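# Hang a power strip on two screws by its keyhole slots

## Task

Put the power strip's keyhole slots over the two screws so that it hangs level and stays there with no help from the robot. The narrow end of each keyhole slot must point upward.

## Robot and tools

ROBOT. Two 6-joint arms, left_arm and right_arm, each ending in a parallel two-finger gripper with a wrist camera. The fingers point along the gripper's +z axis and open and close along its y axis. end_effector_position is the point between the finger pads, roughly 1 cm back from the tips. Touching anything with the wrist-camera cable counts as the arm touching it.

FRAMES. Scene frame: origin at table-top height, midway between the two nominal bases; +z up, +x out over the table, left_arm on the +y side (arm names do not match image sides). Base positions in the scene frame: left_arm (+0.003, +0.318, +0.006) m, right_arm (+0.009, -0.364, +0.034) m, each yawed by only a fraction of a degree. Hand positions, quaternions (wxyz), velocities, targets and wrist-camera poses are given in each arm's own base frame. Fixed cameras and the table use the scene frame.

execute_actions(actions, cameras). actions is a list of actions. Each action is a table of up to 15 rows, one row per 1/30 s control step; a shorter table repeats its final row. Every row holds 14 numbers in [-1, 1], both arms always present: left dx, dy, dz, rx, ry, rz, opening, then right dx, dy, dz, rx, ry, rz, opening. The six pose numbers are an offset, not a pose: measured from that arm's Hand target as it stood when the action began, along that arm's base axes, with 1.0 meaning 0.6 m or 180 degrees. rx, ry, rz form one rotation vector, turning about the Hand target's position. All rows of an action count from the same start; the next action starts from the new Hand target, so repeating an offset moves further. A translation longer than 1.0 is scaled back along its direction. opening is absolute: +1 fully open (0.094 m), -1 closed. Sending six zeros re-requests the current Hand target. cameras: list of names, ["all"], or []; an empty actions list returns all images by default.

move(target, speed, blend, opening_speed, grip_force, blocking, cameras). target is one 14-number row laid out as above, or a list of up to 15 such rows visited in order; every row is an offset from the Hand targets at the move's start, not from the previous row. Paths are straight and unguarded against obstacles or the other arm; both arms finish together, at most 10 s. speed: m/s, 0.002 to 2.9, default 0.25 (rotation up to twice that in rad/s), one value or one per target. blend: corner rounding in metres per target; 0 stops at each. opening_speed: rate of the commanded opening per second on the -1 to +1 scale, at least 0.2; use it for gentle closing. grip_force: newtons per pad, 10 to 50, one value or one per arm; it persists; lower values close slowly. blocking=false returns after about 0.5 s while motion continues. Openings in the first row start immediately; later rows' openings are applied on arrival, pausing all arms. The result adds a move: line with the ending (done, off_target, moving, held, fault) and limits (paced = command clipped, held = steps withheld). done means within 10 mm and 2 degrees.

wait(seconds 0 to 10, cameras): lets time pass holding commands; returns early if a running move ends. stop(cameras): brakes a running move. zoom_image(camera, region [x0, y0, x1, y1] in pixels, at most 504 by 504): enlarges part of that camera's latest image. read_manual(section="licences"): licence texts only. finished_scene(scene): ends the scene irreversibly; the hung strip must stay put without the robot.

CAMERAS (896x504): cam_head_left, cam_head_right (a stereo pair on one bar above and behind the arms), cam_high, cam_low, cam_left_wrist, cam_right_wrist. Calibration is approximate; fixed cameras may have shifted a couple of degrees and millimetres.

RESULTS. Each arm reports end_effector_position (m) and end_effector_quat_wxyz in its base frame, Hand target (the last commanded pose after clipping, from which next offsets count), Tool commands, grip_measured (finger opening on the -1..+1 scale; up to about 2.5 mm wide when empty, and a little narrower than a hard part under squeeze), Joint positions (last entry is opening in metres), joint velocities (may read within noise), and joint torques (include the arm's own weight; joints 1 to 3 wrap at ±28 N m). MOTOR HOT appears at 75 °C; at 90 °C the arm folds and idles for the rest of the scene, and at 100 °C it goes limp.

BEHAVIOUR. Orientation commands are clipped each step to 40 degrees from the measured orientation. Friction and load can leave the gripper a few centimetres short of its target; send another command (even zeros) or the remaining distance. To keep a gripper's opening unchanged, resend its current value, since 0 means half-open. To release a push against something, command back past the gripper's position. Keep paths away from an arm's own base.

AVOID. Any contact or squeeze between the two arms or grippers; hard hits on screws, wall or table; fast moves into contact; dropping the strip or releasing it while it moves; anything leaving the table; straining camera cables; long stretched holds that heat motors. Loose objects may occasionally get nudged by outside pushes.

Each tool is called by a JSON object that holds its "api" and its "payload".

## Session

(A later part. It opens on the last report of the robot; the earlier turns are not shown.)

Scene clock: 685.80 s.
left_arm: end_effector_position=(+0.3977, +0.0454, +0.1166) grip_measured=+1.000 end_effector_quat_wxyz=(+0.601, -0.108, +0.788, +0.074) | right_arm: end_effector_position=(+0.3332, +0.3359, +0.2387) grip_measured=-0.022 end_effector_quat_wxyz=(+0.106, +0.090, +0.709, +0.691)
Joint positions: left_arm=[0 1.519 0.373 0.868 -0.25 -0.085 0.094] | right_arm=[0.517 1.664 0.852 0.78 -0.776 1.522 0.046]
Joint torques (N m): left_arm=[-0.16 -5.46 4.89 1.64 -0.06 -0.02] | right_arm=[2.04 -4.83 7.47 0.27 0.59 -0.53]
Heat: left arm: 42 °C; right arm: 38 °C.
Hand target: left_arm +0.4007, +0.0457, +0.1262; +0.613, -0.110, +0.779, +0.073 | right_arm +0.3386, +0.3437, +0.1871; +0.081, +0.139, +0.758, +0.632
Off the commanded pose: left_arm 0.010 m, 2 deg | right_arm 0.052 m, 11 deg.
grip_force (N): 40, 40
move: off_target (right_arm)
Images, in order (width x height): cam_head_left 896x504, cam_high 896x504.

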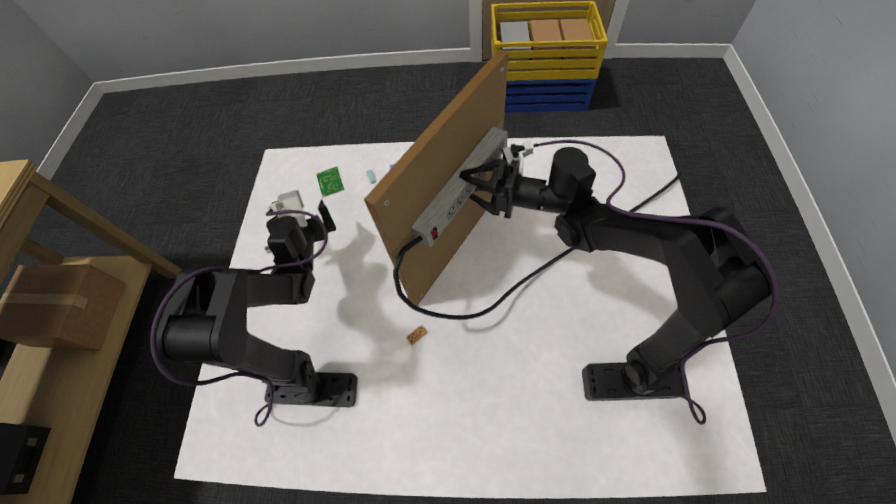

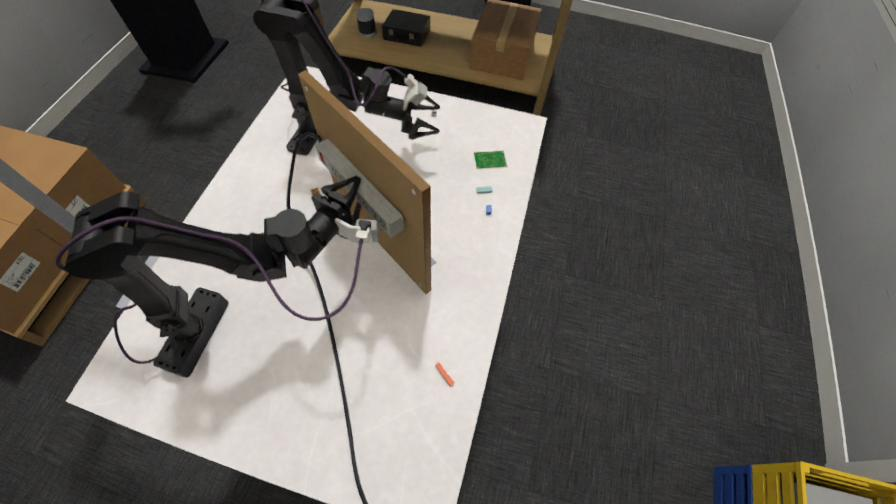

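{"api": "move", "payload": {"target": [0,0,0,0,0,0,1, 0,0,-0.005,0.014,0.021,0.015,-0.5], "speed": 0.05}}

{"api": "move", "payload": {"target": [0,0,0,0,0,0,1, 0.004,0.006,-0.005,0.007,0.0105,0.015,-0.5], "speed": 0.05, "cameras": ["cam_head_left","cam_high"]}}

{"api": "zoom_image", "payload": {"camera": "cam_head_left", "region": [400, 110, 510, 240]}}

{"api": "zoom_image", "payload": {"camera": "cam_high", "region": [310, 130, 420, 250]}}

Scene clock: 691.83 s.
left_arm: end_effector_position=(+0.3977, +0.0454, +0.1166) grip_measured=+1.000 end_effector_quat_wxyz=(+0.601, -0.108, +0.788, +0.074) | right_arm: end_effector_position=(+0.3329, +0.3360, +0.2389) grip_measured=-0.022 end_effector_quat_wxyz=(+0.098, +0.085, +0.708, +0.694)
Joint positions: left_arm=[0 1.519 0.373 0.868 -0.25 -0.085 0.094] | right_arm=[0.511 1.674 0.858 0.791 -0.801 1.533 0.046]
Joint torques (N m): left_arm=[-0.09 -5.44 4.98 1.62 -0.07 -0.03] | right_arm=[0.91 -2.65 7.84 0.58 0.17 0.08]
Heat: left arm: 42 °C; right arm: 37 °C.
Hand target: left_arm +0.4007, +0.0457, +0.1262; +0.613, -0.110, +0.779, +0.073 | right_arm +0.3387, +0.3437, +0.1841; +0.038, +0.144, +0.749, +0.645
Off the commanded pose: left_arm 0.010 m, 2 deg | right_arm 0.056 m, 12 deg.
grip_force (N): 40, 40
move: off_target (right_arm)

Scene clock: 692.87 s.
left_arm: end_effector_position=(+0.3977, +0.0454, +0.1166) grip_measured=+1.000 end_effector_quat_wxyz=(+0.601, -0.108, +0.788, +0.074) | right_arm: end_effector_position=(+0.3345, +0.3381, +0.2261) grip_measured=-0.022 end_effector_quat_wxyz=(+0.064, +0.077, +0.712, +0.695)
Joint positions: left_arm=[0 1.519 0.373 0.868 -0.25 -0.085 0.094] | right_arm=[0.492 1.735 0.881 0.812 -0.88 1.554 0.046]
Joint torques (N m): left_arm=[-0.05 -5.45 4.92 1.62 -0.06 0.01] | right_arm=[1.24 -3.54 8.66 0.61 0.22 0.14]
Heat: left arm: 42 °C; right arm: 37 °C.
Hand target: left_arm +0.4007, +0.0457, +0.1262; +0.613, -0.110, +0.779, +0.073 | right_arm +0.3411, +0.3473, +0.1813; +0.009, +0.137, +0.746, +0.652
Off the commanded pose: left_arm 0.010 m, 2 deg | right_arm 0.046 m, 11 deg.
grip_force (N): 40, 40
move: off_target (right_arm)
Images, in order (width x height): cam_head_left 896x504, cam_high 896x504.

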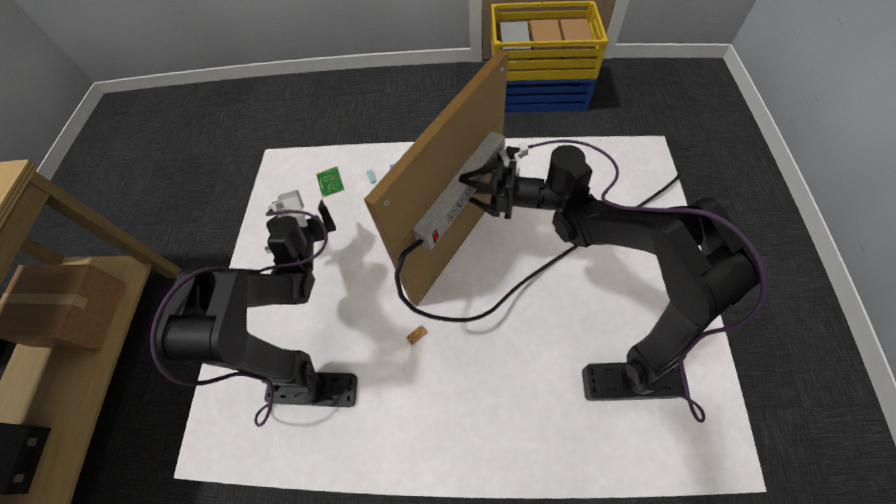

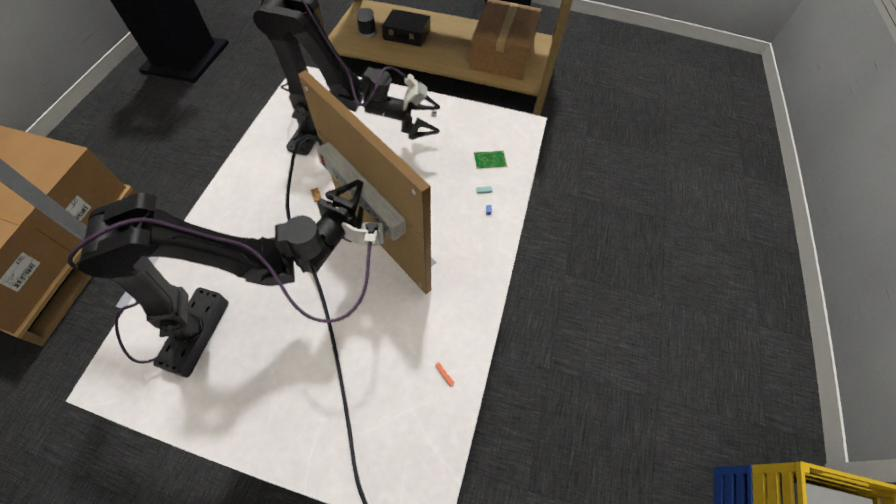

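Scaled by 3.877 from the camera's 896x504 image, which has a finer 1280x720 frame.

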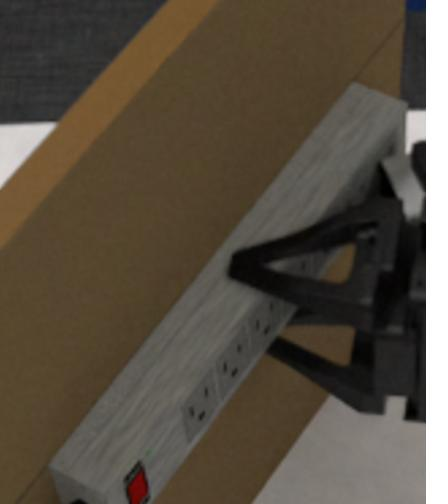

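Scaled by 4.200 from the camera's 896x504 image, which has a finer 1280x720 frame.

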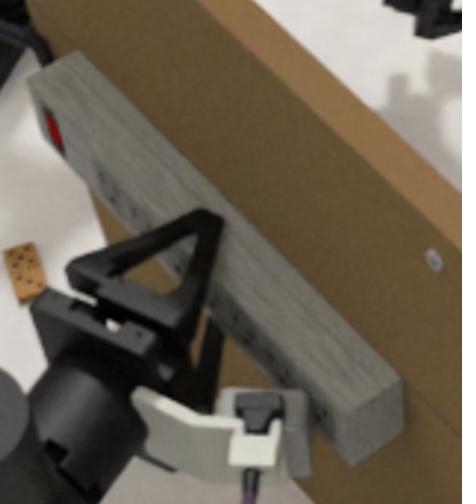

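{"api": "move", "payload": {"target": [0,0,0,0,0,0,1, -0.006,-0.009,0.01,-0.0246,-0.0377,-0.01,-0.5], "speed": 0.05, "cameras": ["cam_head_left","cam_high"]}}

{"api": "zoom_image", "payload": {"camera": "cam_head_left", "region": [400, 110, 510, 240]}}

{"api": "zoom_image", "payload": {"camera": "cam_high", "region": [310, 130, 420, 250]}}

Scene clock: 704.93 s.
left_arm: end_effector_position=(+0.3977, +0.0454, +0.1166) grip_measured=+1.000 end_effector_quat_wxyz=(+0.601, -0.108, +0.788, +0.074) | right_arm: end_effector_position=(+0.3347, +0.3371, +0.2294) grip_measured=-0.022 end_effector_quat_wxyz=(+0.084, +0.071, +0.726, +0.679)
Joint positions: left_arm=[0 1.519 0.373 0.868 -0.25 -0.085 0.094] | right_arm=[0.498 1.692 0.898 0.695 -0.85 1.471 0.046]
Joint torques (N m): left_arm=[-0.1 -5.5 4.92 1.63 -0.05 -0.01] | right_arm=[1.66 -6.22 7.31 0.56 0.55 -0.59]
Heat: left arm: 42 °C; right arm: 36 °C.
Hand target: left_arm +0.4007, +0.0457, +0.1262; +0.613, -0.110, +0.779, +0.073 | right_arm +0.3375, +0.3419, +0.1873; +0.068, +0.110, +0.766, +0.629
Off the commanded pose: left_arm 0.010 m, 2 deg | right_arm 0.042 m, 9 deg.
grip_force (N): 40, 40
move: off_target (right_arm)
Images, in order (width x height): cam_head_left 896x504, cam_high 896x504.

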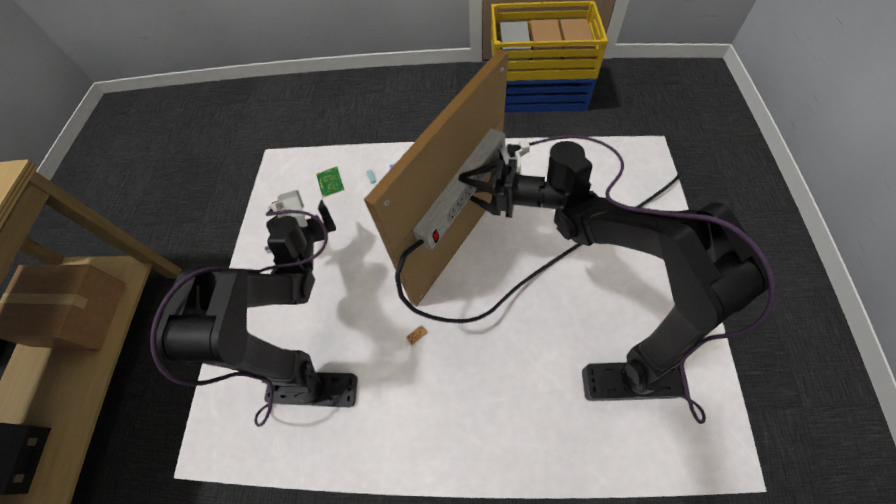

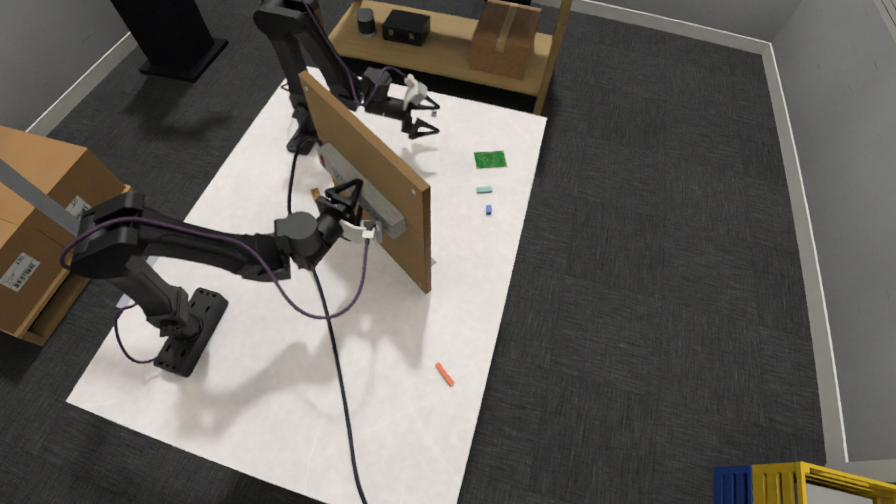

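Scaled by 3.877 from the camera's 896x504 image, which has a finer 1280x720 frame.

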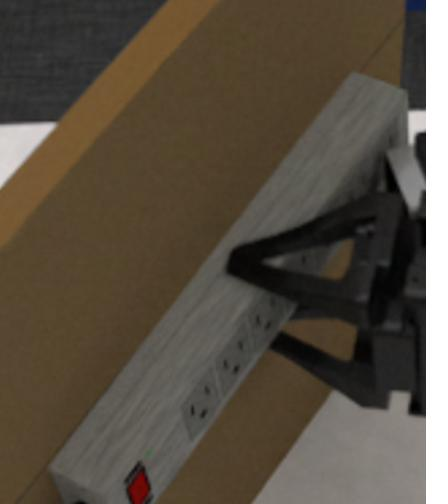

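Scaled by 4.200 from the camera's 896x504 image, which has a finer 1280x720 frame.

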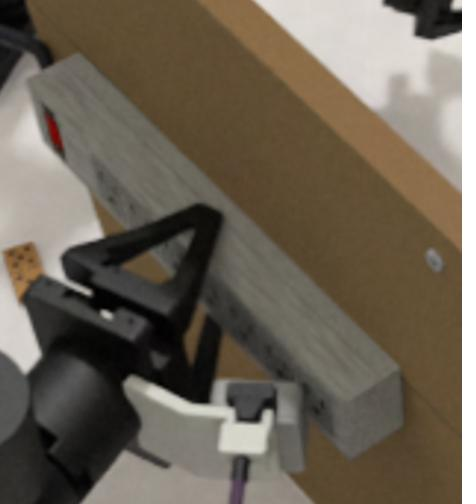

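{"api": "move", "payload": {"target": [0,0,0,0,0,0,1, 0.002,0.003,-0.008,0.013,0.02,0.005,-0.5], "speed": 0.05, "cameras": ["cam_head_left","cam_high"]}}

{"api": "zoom_image", "payload": {"camera": "cam_head_left", "region": [400, 110, 510, 240]}}

{"api": "zoom_image", "payload": {"camera": "cam_high", "region": [310, 130, 420, 250]}}

Scene clock: 710.43 s.
left_arm: end_effector_position=(+0.3977, +0.0454, +0.1166) grip_measured=+1.000 end_effector_quat_wxyz=(+0.601, -0.108, +0.788, +0.074) | right_arm: end_effector_position=(+0.3343, +0.3374, +0.2294) grip_measured=-0.022 end_effector_quat_wxyz=(+0.078, +0.073, +0.725, +0.681)
Joint positions: left_arm=[0 1.519 0.373 0.868 -0.25 -0.085 0.094] | right_arm=[0.497 1.697 0.898 0.706 -0.857 1.487 0.046]
Joint torques (N m): left_arm=[-0.08 -5.48 4.88 1.61 -0.09 0] | right_arm=[1.13 -3.6 7.23 0.94 0.26 -0.02]
Heat: left arm: 42 °C; right arm: 35 °C.
Hand target: left_arm +0.4007, +0.0457, +0.1262; +0.613, -0.110, +0.779, +0.073 | right_arm +0.3387, +0.3437, +0.1824; +0.037, +0.125, +0.756, +0.641
Off the commanded pose: left_arm 0.010 m, 2 deg | right_arm 0.048 m, 10 deg.
grip_force (N): 40, 40
move: off_target (right_arm)
Images, in order (width x height): cam_head_left 896x504, cam_high 896x504.

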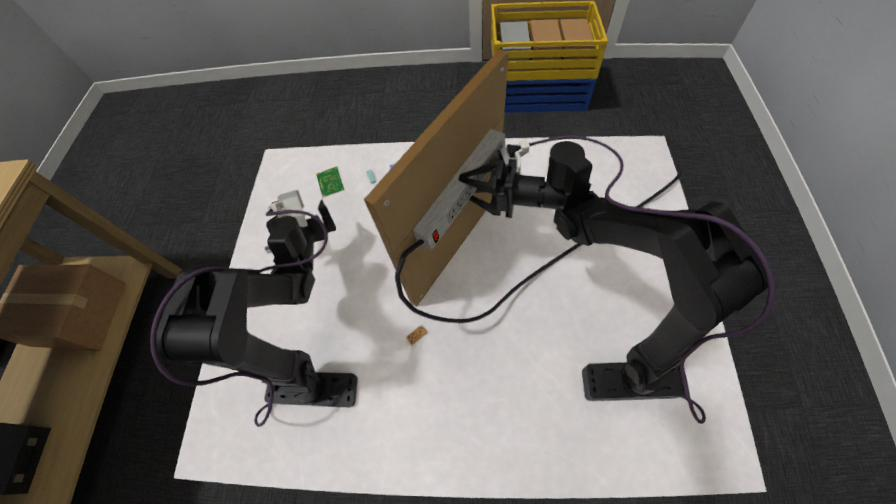

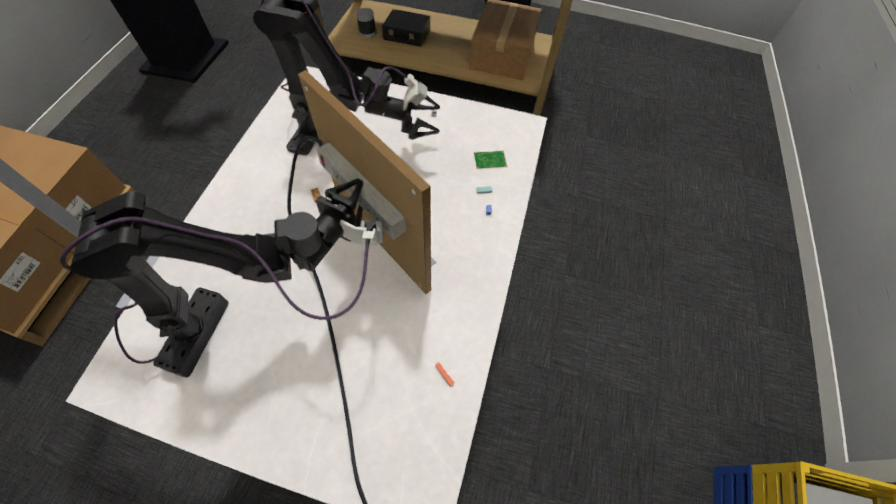

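Scaled by 3.877 from the camera's 896x504 image, which has a finer 1280x720 frame.

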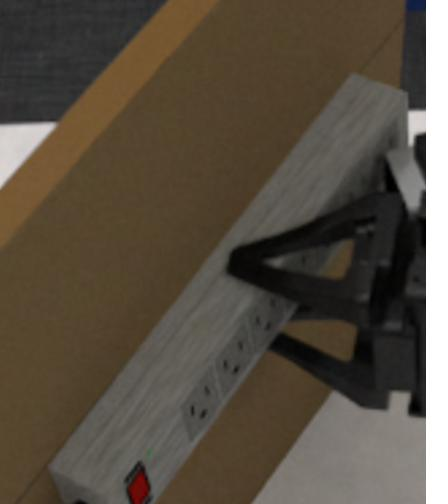

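Scaled by 4.200 from the camera's 896x504 image, which has a finer 1280x720 frame.

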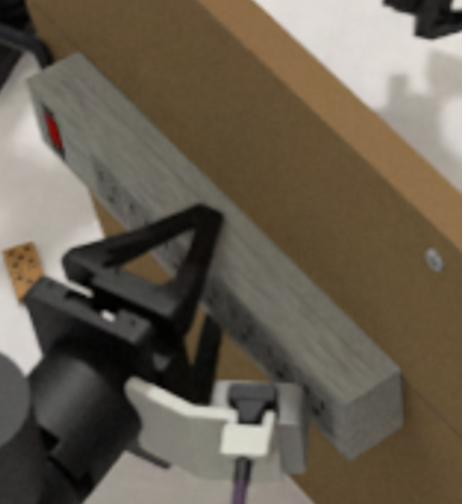

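{"api": "move", "payload": {"target": [0,0,0,0,0,0,1, 0,0,-0.006,0.0075,0.0115,0.005,-0.5], "speed": 0.05, "cameras": ["cam_high"]}}

{"api": "zoom_image", "payload": {"camera": "cam_high", "region": [310, 130, 420, 250]}}

Scene clock: 717.50 s.
left_arm: end_effector_position=(+0.3977, +0.0454, +0.1166) grip_measured=+1.000 end_effector_quat_wxyz=(+0.601, -0.108, +0.788, +0.074) | right_arm: end_effector_position=(+0.3345, +0.3378, +0.2286) grip_measured=-0.022 end_effector_quat_wxyz=(+0.068, +0.070, +0.719, +0.688)
Joint positions: left_arm=[0 1.519 0.373 0.868 -0.25 -0.085 0.094] | right_arm=[0.491 1.718 0.898 0.749 -0.882 1.514 0.046]
Joint torques (N m): left_arm=[-0.14 -5.45 4.94 1.64 -0.07 -0.01] | right_arm=[1.11 -3.43 6.69 0.95 0.24 0.15]
Heat: left arm: 42 °C; right arm: 35 °C.
Hand target: left_arm +0.4007, +0.0457, +0.1262; +0.613, -0.110, +0.779, +0.073 | right_arm +0.3387, +0.3437, +0.1788; +0.017, +0.131, +0.750, +0.648
Off the commanded pose: left_arm 0.010 m, 2 deg | right_arm 0.050 m, 11 deg.
grip_force (N): 40, 40
move: off_target (right_arm)
Images, in order (width x height): cam_high 896x504.

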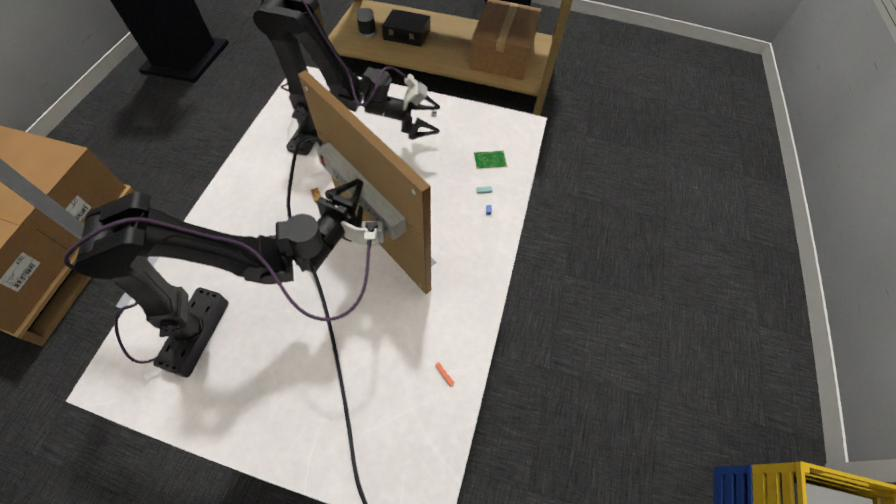

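Scaled by 4.200 from the camera's 896x504 image, which has a finer 1280x720 frame.

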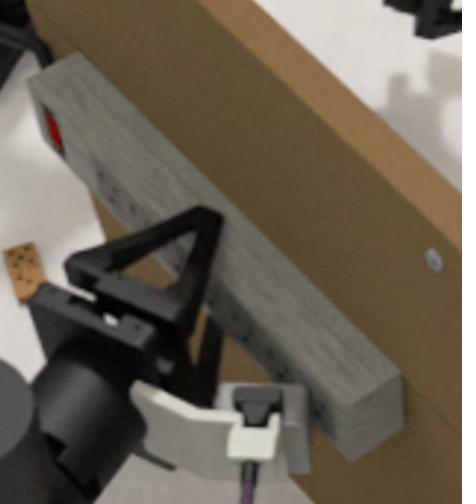

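{"api": "move", "payload": {"target": [0,0,0,0,0,0,1, 0,0,-0.012,0.002,0.003,0,-0.5], "speed": 0.05, "cameras": ["cam_high","cam_head_left"]}}

{"api": "zoom_image", "payload": {"camera": "cam_high", "region": [310, 130, 420, 250]}}

{"api": "zoom_image", "payload": {"camera": "cam_head_left", "region": [400, 110, 510, 240]}}

Scene clock: 723.33 s.
left_arm: end_effector_position=(+0.3977, +0.0454, +0.1166) grip_measured=+1.000 end_effector_quat_wxyz=(+0.601, -0.108, +0.788, +0.074) | right_arm: end_effector_position=(+0.3346, +0.3380, +0.2269) grip_measured=-0.022 end_effector_quat_wxyz=(+0.067, +0.071, +0.714, +0.694)
Joint positions: left_arm=[0 1.519 0.373 0.868 -0.25 -0.085 0.094] | right_arm=[0.49 1.734 0.886 0.802 -0.885 1.54 0.046]
Joint torques (N m): left_arm=[-0.1 -5.48 4.93 1.62 -0.06 -0.01] | right_arm=[0.91 -3.37 6.19 0.78 0.22 0.05]
Heat: left arm: 42 °C; right arm: 35 °C.
Hand target: left_arm +0.4007, +0.0457, +0.1262; +0.613, -0.110, +0.779, +0.073 | right_arm +0.3388, +0.3437, +0.1717; +0.013, +0.134, +0.748, +0.650
Off the commanded pose: left_arm 0.010 m, 2 deg | right_arm 0.056 m, 11 deg.
grip_force (N): 40, 40
move: off_target (right_arm)
Images, in order (width x height): cam_head_left 896x504, cam_high 896x504.

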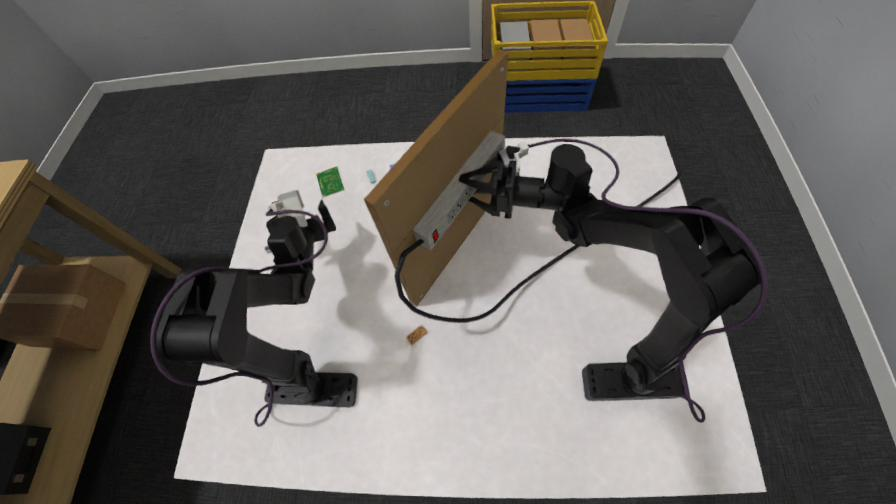

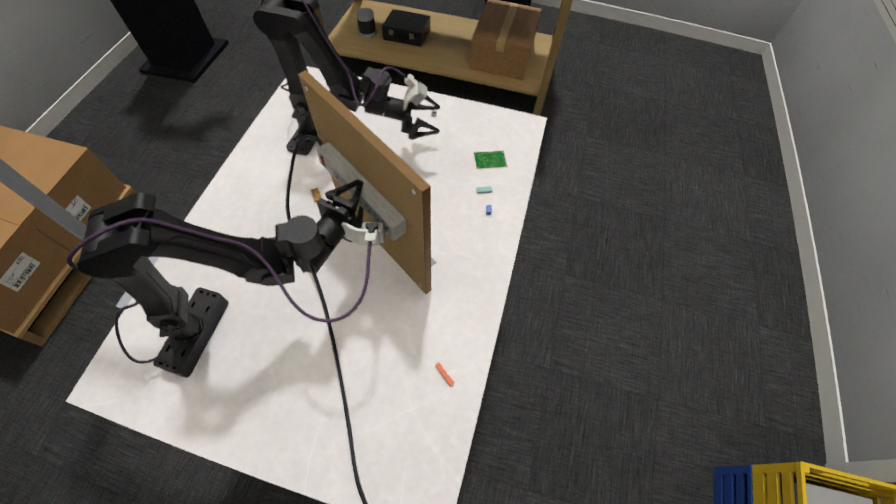

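Scaled by 4.200 from the camera's 896x504 image, which has a finer 1280x720 frame.

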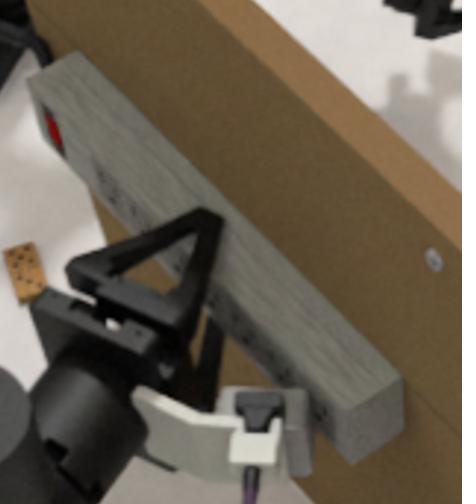

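Scaled by 3.877 from the camera's 896x504 image, which has a finer 1280x720 frame.

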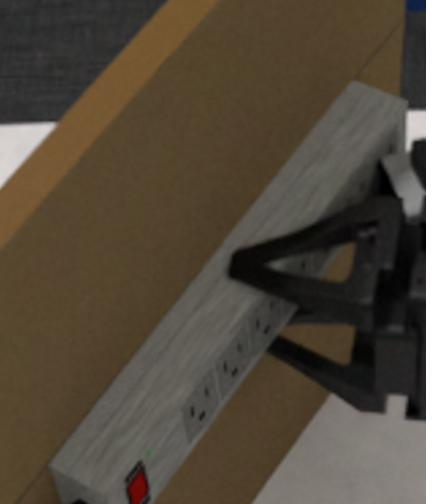

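{"api": "move", "payload": {"target": [0,0,0,0,0,0,1, -0.006,-0.009,0.083,0.027,-0.05,0.005,-0.5], "speed": 0.08, "cameras": ["cam_high"]}}

{"api": "zoom_image", "payload": {"camera": "cam_high", "region": [310, 130, 420, 250]}}

Scene clock: 734.00 s.
left_arm: end_effector_position=(+0.3977, +0.0454, +0.1166) grip_measured=+1.000 end_effector_quat_wxyz=(+0.601, -0.108, +0.788, +0.074) | right_arm: end_effector_position=(+0.3344, +0.3377, +0.2280) grip_measured=-0.022 end_effector_quat_wxyz=(+0.068, +0.071, +0.711, +0.696)
Joint positions: left_arm=[0 1.519 0.373 0.868 -0.25 -0.085 0.094] | right_arm=[0.49 1.734 0.882 0.817 -0.884 1.546 0.046]
Joint torques (N m): left_arm=[-0.12 -5.49 4.89 1.62 -0.05 -0.02] | right_arm=[0.02 -7.77 7.84 1.63 -0.07 -0.03]
Heat: left arm: 42 °C; right arm: 35 °C.
Hand target: left_arm +0.4007, +0.0457, +0.1262; +0.613, -0.110, +0.779, +0.073 | right_arm +0.3351, +0.3383, +0.2215; +0.061, +0.077, +0.717, +0.690
Off the commanded pose: left_arm 0.010 m, 2 deg | right_arm 0.007 m, 2 deg.
grip_force (N): 40, 40
move: done
Images, in order (width x height): cam_high 896x504.

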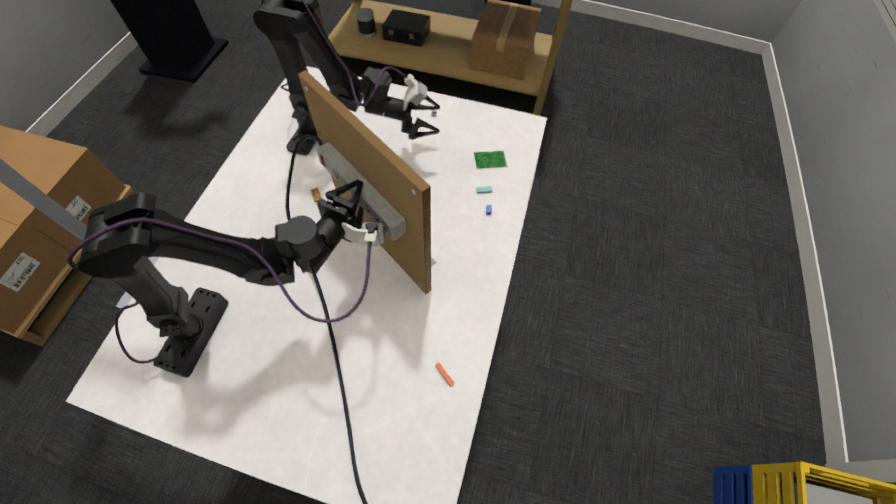

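Scaled by 4.200 from the camera's 896x504 image, which has a finer 1280x720 frame.

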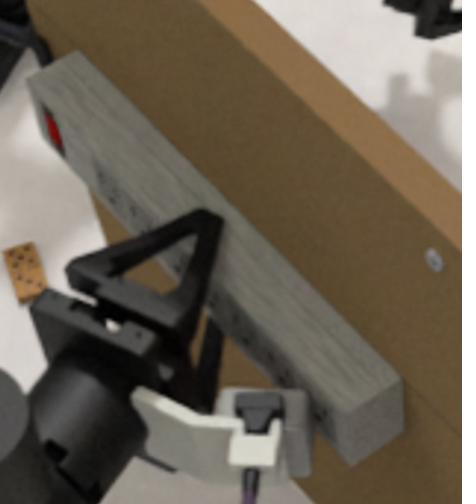

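{"api": "move", "payload": {"target": [0,0,0,0,0,0,1, 0,0,0.01,0,0,0,0.4], "speed": 0.05, "opening_speed": 0.3, "cameras": ["cam_high","cam_head_left"]}}

{"api": "zoom_image", "payload": {"camera": "cam_high", "region": [310, 130, 420, 250]}}

{"api": "zoom_image", "payload": {"camera": "cam_head_left", "region": [400, 110, 510, 240]}}

Scene clock: 742.43 s.
left_arm: end_effector_position=(+0.3977, +0.0454, +0.1166) grip_measured=+1.000 end_effector_quat_wxyz=(+0.601, -0.108, +0.788, +0.074) | right_arm: end_effector_position=(+0.3336, +0.3377, +0.2223) grip_measured=+0.397 end_effector_quat_wxyz=(+0.057, +0.079, +0.717, +0.690)
Joint positions: left_arm=[0 1.519 0.373 0.868 -0.25 -0.085 0.094] | right_arm=[0.49 1.734 0.882 0.786 -0.887 1.547 0.066]
Joint torques (N m): left_arm=[-0.14 -5.48 4.93 1.61 -0.06 0] | right_arm=[0.03 -8.88 9.1 1.68 -0.04 -0.08]
Heat: left arm: 42 °C; right arm: 35 °C.
Hand target: left_arm +0.4007, +0.0457, +0.1262; +0.613, -0.110, +0.779, +0.073 | right_arm +0.3351, +0.3383, +0.2275; +0.061, +0.077, +0.717, +0.690
Off the commanded pose: left_arm 0.010 m, 2 deg | right_arm 0.005 m, 0 deg.
grip_force (N): 40, 40
move: done
Images, in order (width x height): cam_head_left 896x504, cam_high 896x504.

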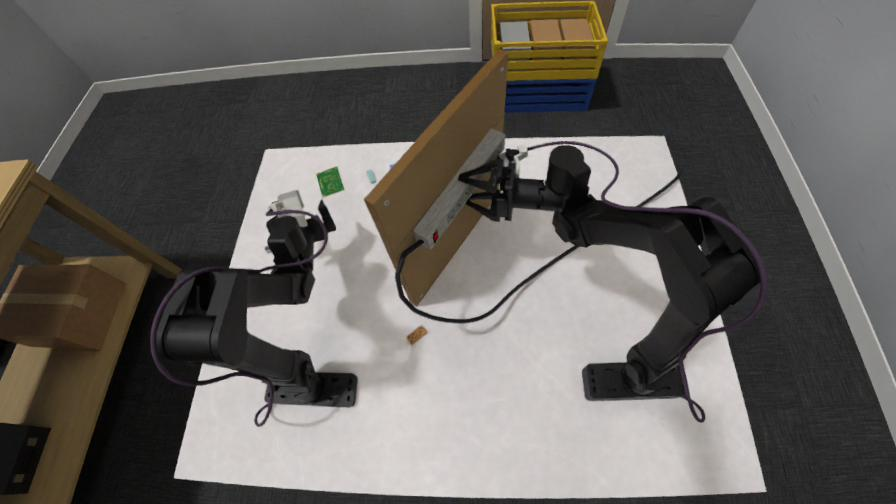

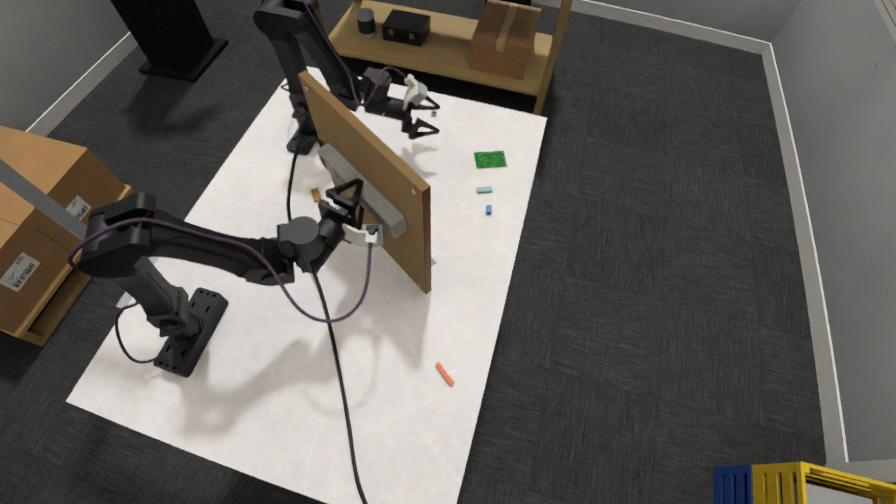

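Scaled by 4.200 from the camera's 896x504 image, which has a finer 1280x720 frame.

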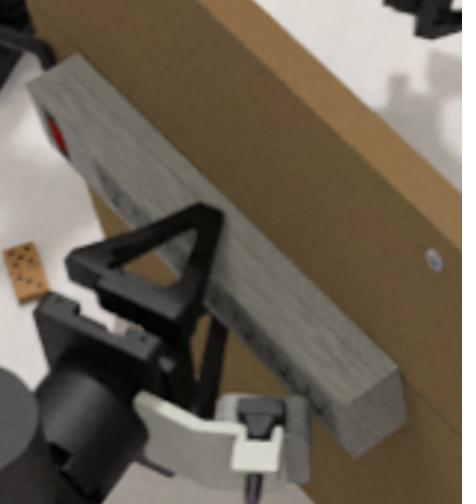

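Scaled by 3.877 from the camera's 896x504 image, which has a finer 1280x720 frame.

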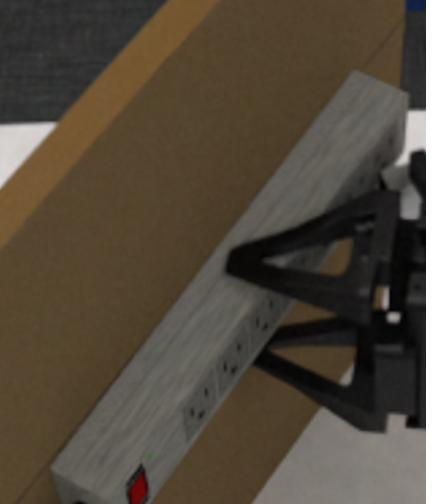

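{"api": "move", "payload": {"target": [0,0,0,0,0,0,1, 0,0,0.02,0,0,0,0.8], "speed": 0.05, "opening_speed": 0.6}}

{"api": "move", "payload": {"target": [0,0,0,0,0,0,1, -0.091,-0.14,0,0,0,0,0.8], "speed": 0.15, "cameras": ["cam_high","cam_head_left","cam_right_wrist"]}}

{"api": "zoom_image", "payload": {"camera": "cam_high", "region": [310, 130, 420, 250]}}

{"api": "zoom_image", "payload": {"camera": "cam_head_left", "region": [400, 110, 510, 240]}}

Scene clock: 750.40 s.
left_arm: end_effector_position=(+0.3977, +0.0454, +0.1166) grip_measured=+1.000 end_effector_quat_wxyz=(+0.601, -0.108, +0.788, +0.074) | right_arm: end_effector_position=(+0.3339, +0.3379, +0.2197) grip_measured=+0.797 end_effector_quat_wxyz=(+0.046, +0.090, +0.724, +0.682)
Joint positions: left_arm=[0 1.519 0.373 0.868 -0.25 -0.085 0.094] | right_arm=[0.49 1.727 0.895 0.728 -0.888 1.547 0.084]
Joint torques (N m): left_arm=[-0.16 -5.5 4.81 1.62 -0.08 0] | right_arm=[0.01 -10.86 10 1.76 -0.02 -0.08]
Heat: left arm: 42 °C; right arm: 36 °C.
Hand target: left_arm +0.4007, +0.0457, +0.1262; +0.613, -0.110, +0.779, +0.073 | right_arm +0.3351, +0.3383, +0.2395; +0.061, +0.077, +0.717, +0.690
Off the commanded pose: left_arm 0.010 m, 2 deg | right_arm 0.020 m, 3 deg.
grip_force (N): 40, 40
move: off_target (right_arm)

Scene clock: 751.77 s.
left_arm: end_effector_position=(+0.3977, +0.0454, +0.1166) grip_measured=+1.000 end_effector_quat_wxyz=(+0.601, -0.108, +0.788, +0.074) | right_arm: end_effector_position=(+0.2851, +0.2570, +0.2396) grip_measured=+0.797 end_effector_quat_wxyz=(+0.057, +0.082, +0.716, +0.691)
Joint positions: left_arm=[0 1.519 0.373 0.868 -0.25 -0.085 0.094] | right_arm=[0.307 1.396 0.632 0.682 -1.066 1.532 0.084]
Joint torques (N m): left_arm=[-0.12 -5.44 4.93 1.61 -0.07 -0.01] | right_arm=[-0.25 -7.01 6.74 1.69 -0.07 -0.13]
Heat: left arm: 42 °C; right arm: 36 °C.
Hand target: left_arm +0.4007, +0.0457, +0.1262; +0.613, -0.110, +0.779, +0.073 | right_arm +0.2804, +0.2543, +0.2393; +0.061, +0.077, +0.718, +0.690
Off the commanded pose: left_arm 0.010 m, 2 deg | right_arm 0.005 m, 1 deg.
grip_force (N): 40, 40
move: done
camera_calibration:
cam_right_wrist: T_world_to_cam=[[-0.0409773, -0.0167915, -0.999019, 0.256369], [-0.964628, -0.259929, 0.0439356, 0.366315], [-0.260412, 0.965482, -0.00554635, -0.0798817], [0, 0, 0, 1]] pos_world=[0.343061, 0.176645, 0.239581]
Images, in order (width x height): cam_head_left 896x504, cam_high 896x504, cam_right_wrist 896x504.

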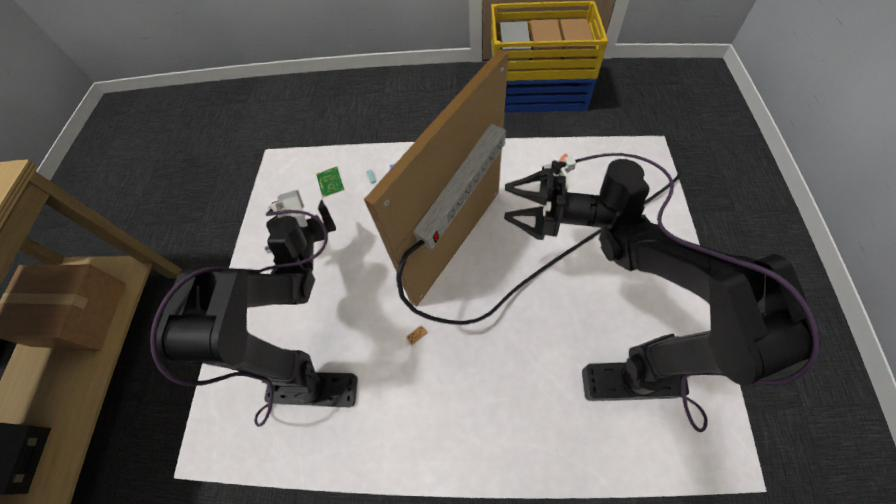

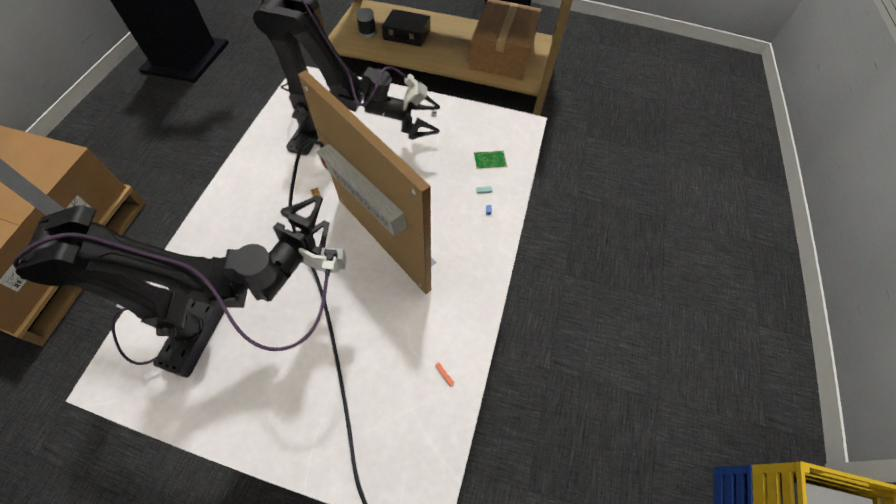

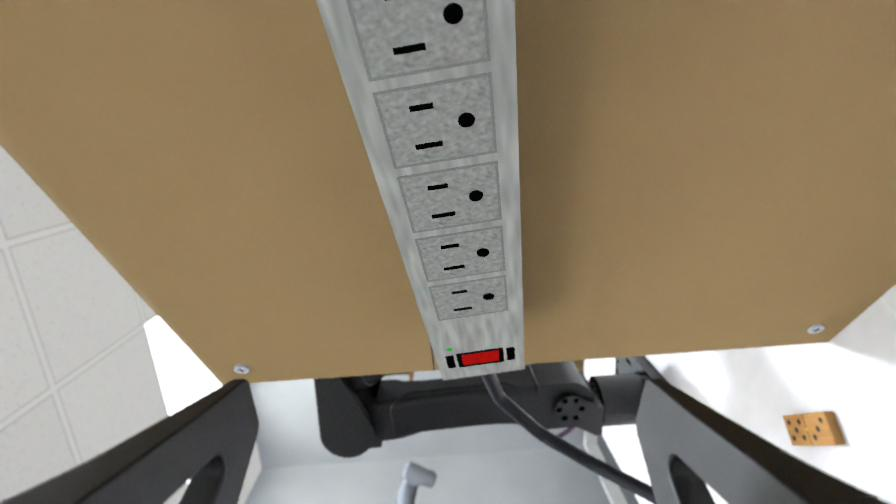

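Scaled by 4.200 from the camera's 896x504 image, which has a finer 1280x720 frame.

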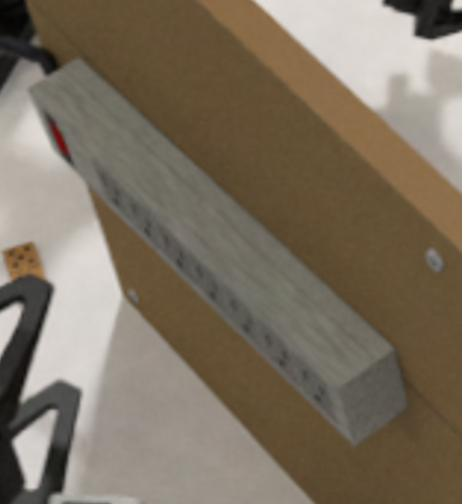

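Scaled by 3.877 from the camera's 896x504 image, which has a finer 1280x720 frame.

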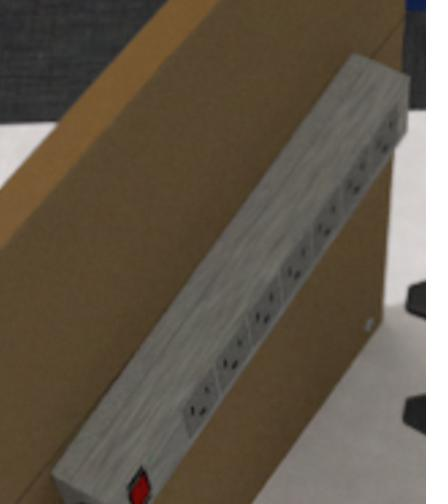

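{"api": "move", "payload": {"target": [[0,0,0,0,0,0,1, 0.114,-0.0675,0.135,-0.1864,0.0698,-0.1164,-0.9],[0,0,0,0,0,0,1, 0.192,0.051,0.15,-0.1864,0.0698,-0.1164,-0.9]], "speed": 0.2, "opening_speed": 1, "cameras": ["cam_high","cam_head_left"]}}

{"api": "zoom_image", "payload": {"camera": "cam_high", "region": [310, 130, 430, 250]}}

{"api": "zoom_image", "payload": {"camera": "cam_head_left", "region": [400, 90, 520, 240]}}

Scene clock: 781.57 s.
left_arm: end_effector_position=(+0.3977, +0.0454, +0.1166) grip_measured=+1.000 end_effector_quat_wxyz=(+0.601, -0.108, +0.788, +0.074) | right_arm: end_effector_position=(+0.3921, +0.2843, +0.3317) grip_measured=-0.897 end_effector_quat_wxyz=(+0.127, +0.252, +0.860, +0.426)
Joint positions: left_arm=[0 1.519 0.373 0.868 -0.25 -0.085 0.094] | right_arm=[0.478 1.778 1.99 -0.93 -0.405 1.234 0.005]
Joint torques (N m): left_arm=[-0.12 -5.45 4.9 1.62 -0.06 -0.02] | right_arm=[0.12 -7.25 10.28 1.67 -0.1 0.05]
Heat: left arm: 42 °C; right arm: 35 °C.
Hand target: left_arm +0.4007, +0.0457, +0.1262; +0.613, -0.110, +0.779, +0.073 | right_arm +0.3956, +0.2849, +0.3295; +0.125, +0.257, +0.861, +0.420
Off the commanded pose: left_arm 0.010 m, 2 deg | right_arm 0.004 m, 1 deg.
grip_force (N): 40, 40
move: done
Images, in order (width x height): cam_head_left 896x504, cam_high 896x504.

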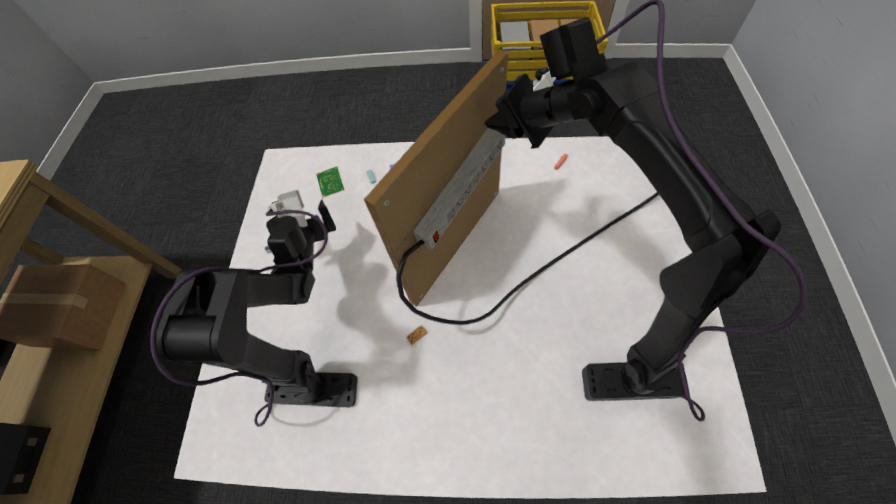

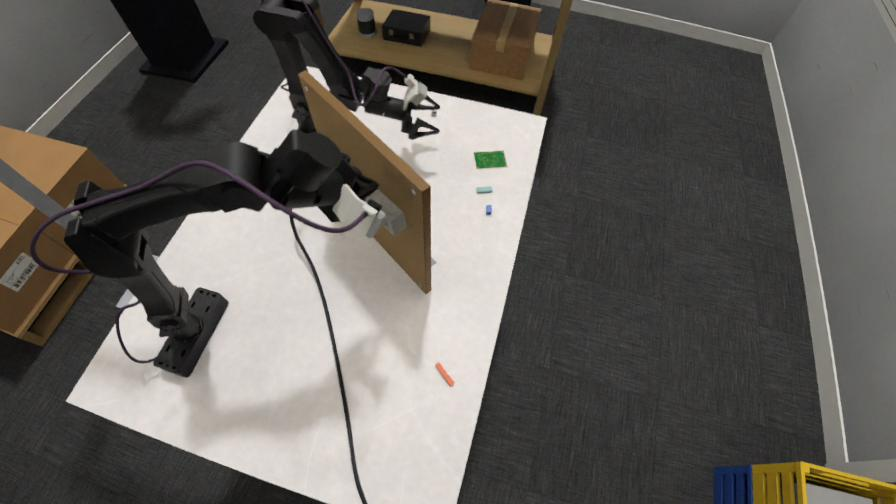

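Scaled by 4.200 from the camera's 896x504 image, which has a finer 1280x720 frame.

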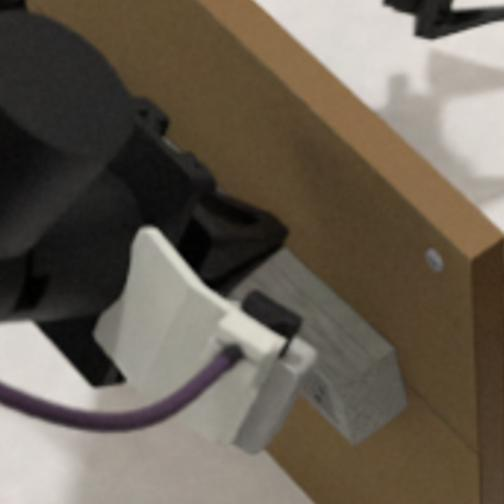

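Scaled by 3.360 from the camera's 896x504 image, which has a finer 1280x720 frame.

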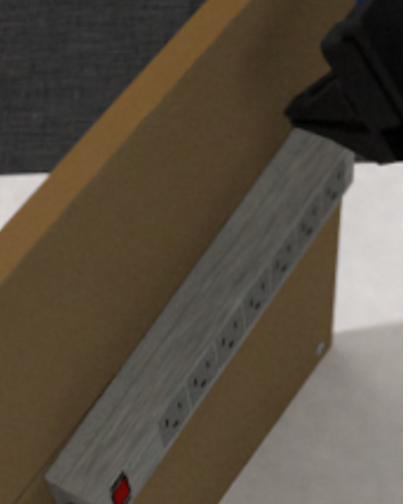

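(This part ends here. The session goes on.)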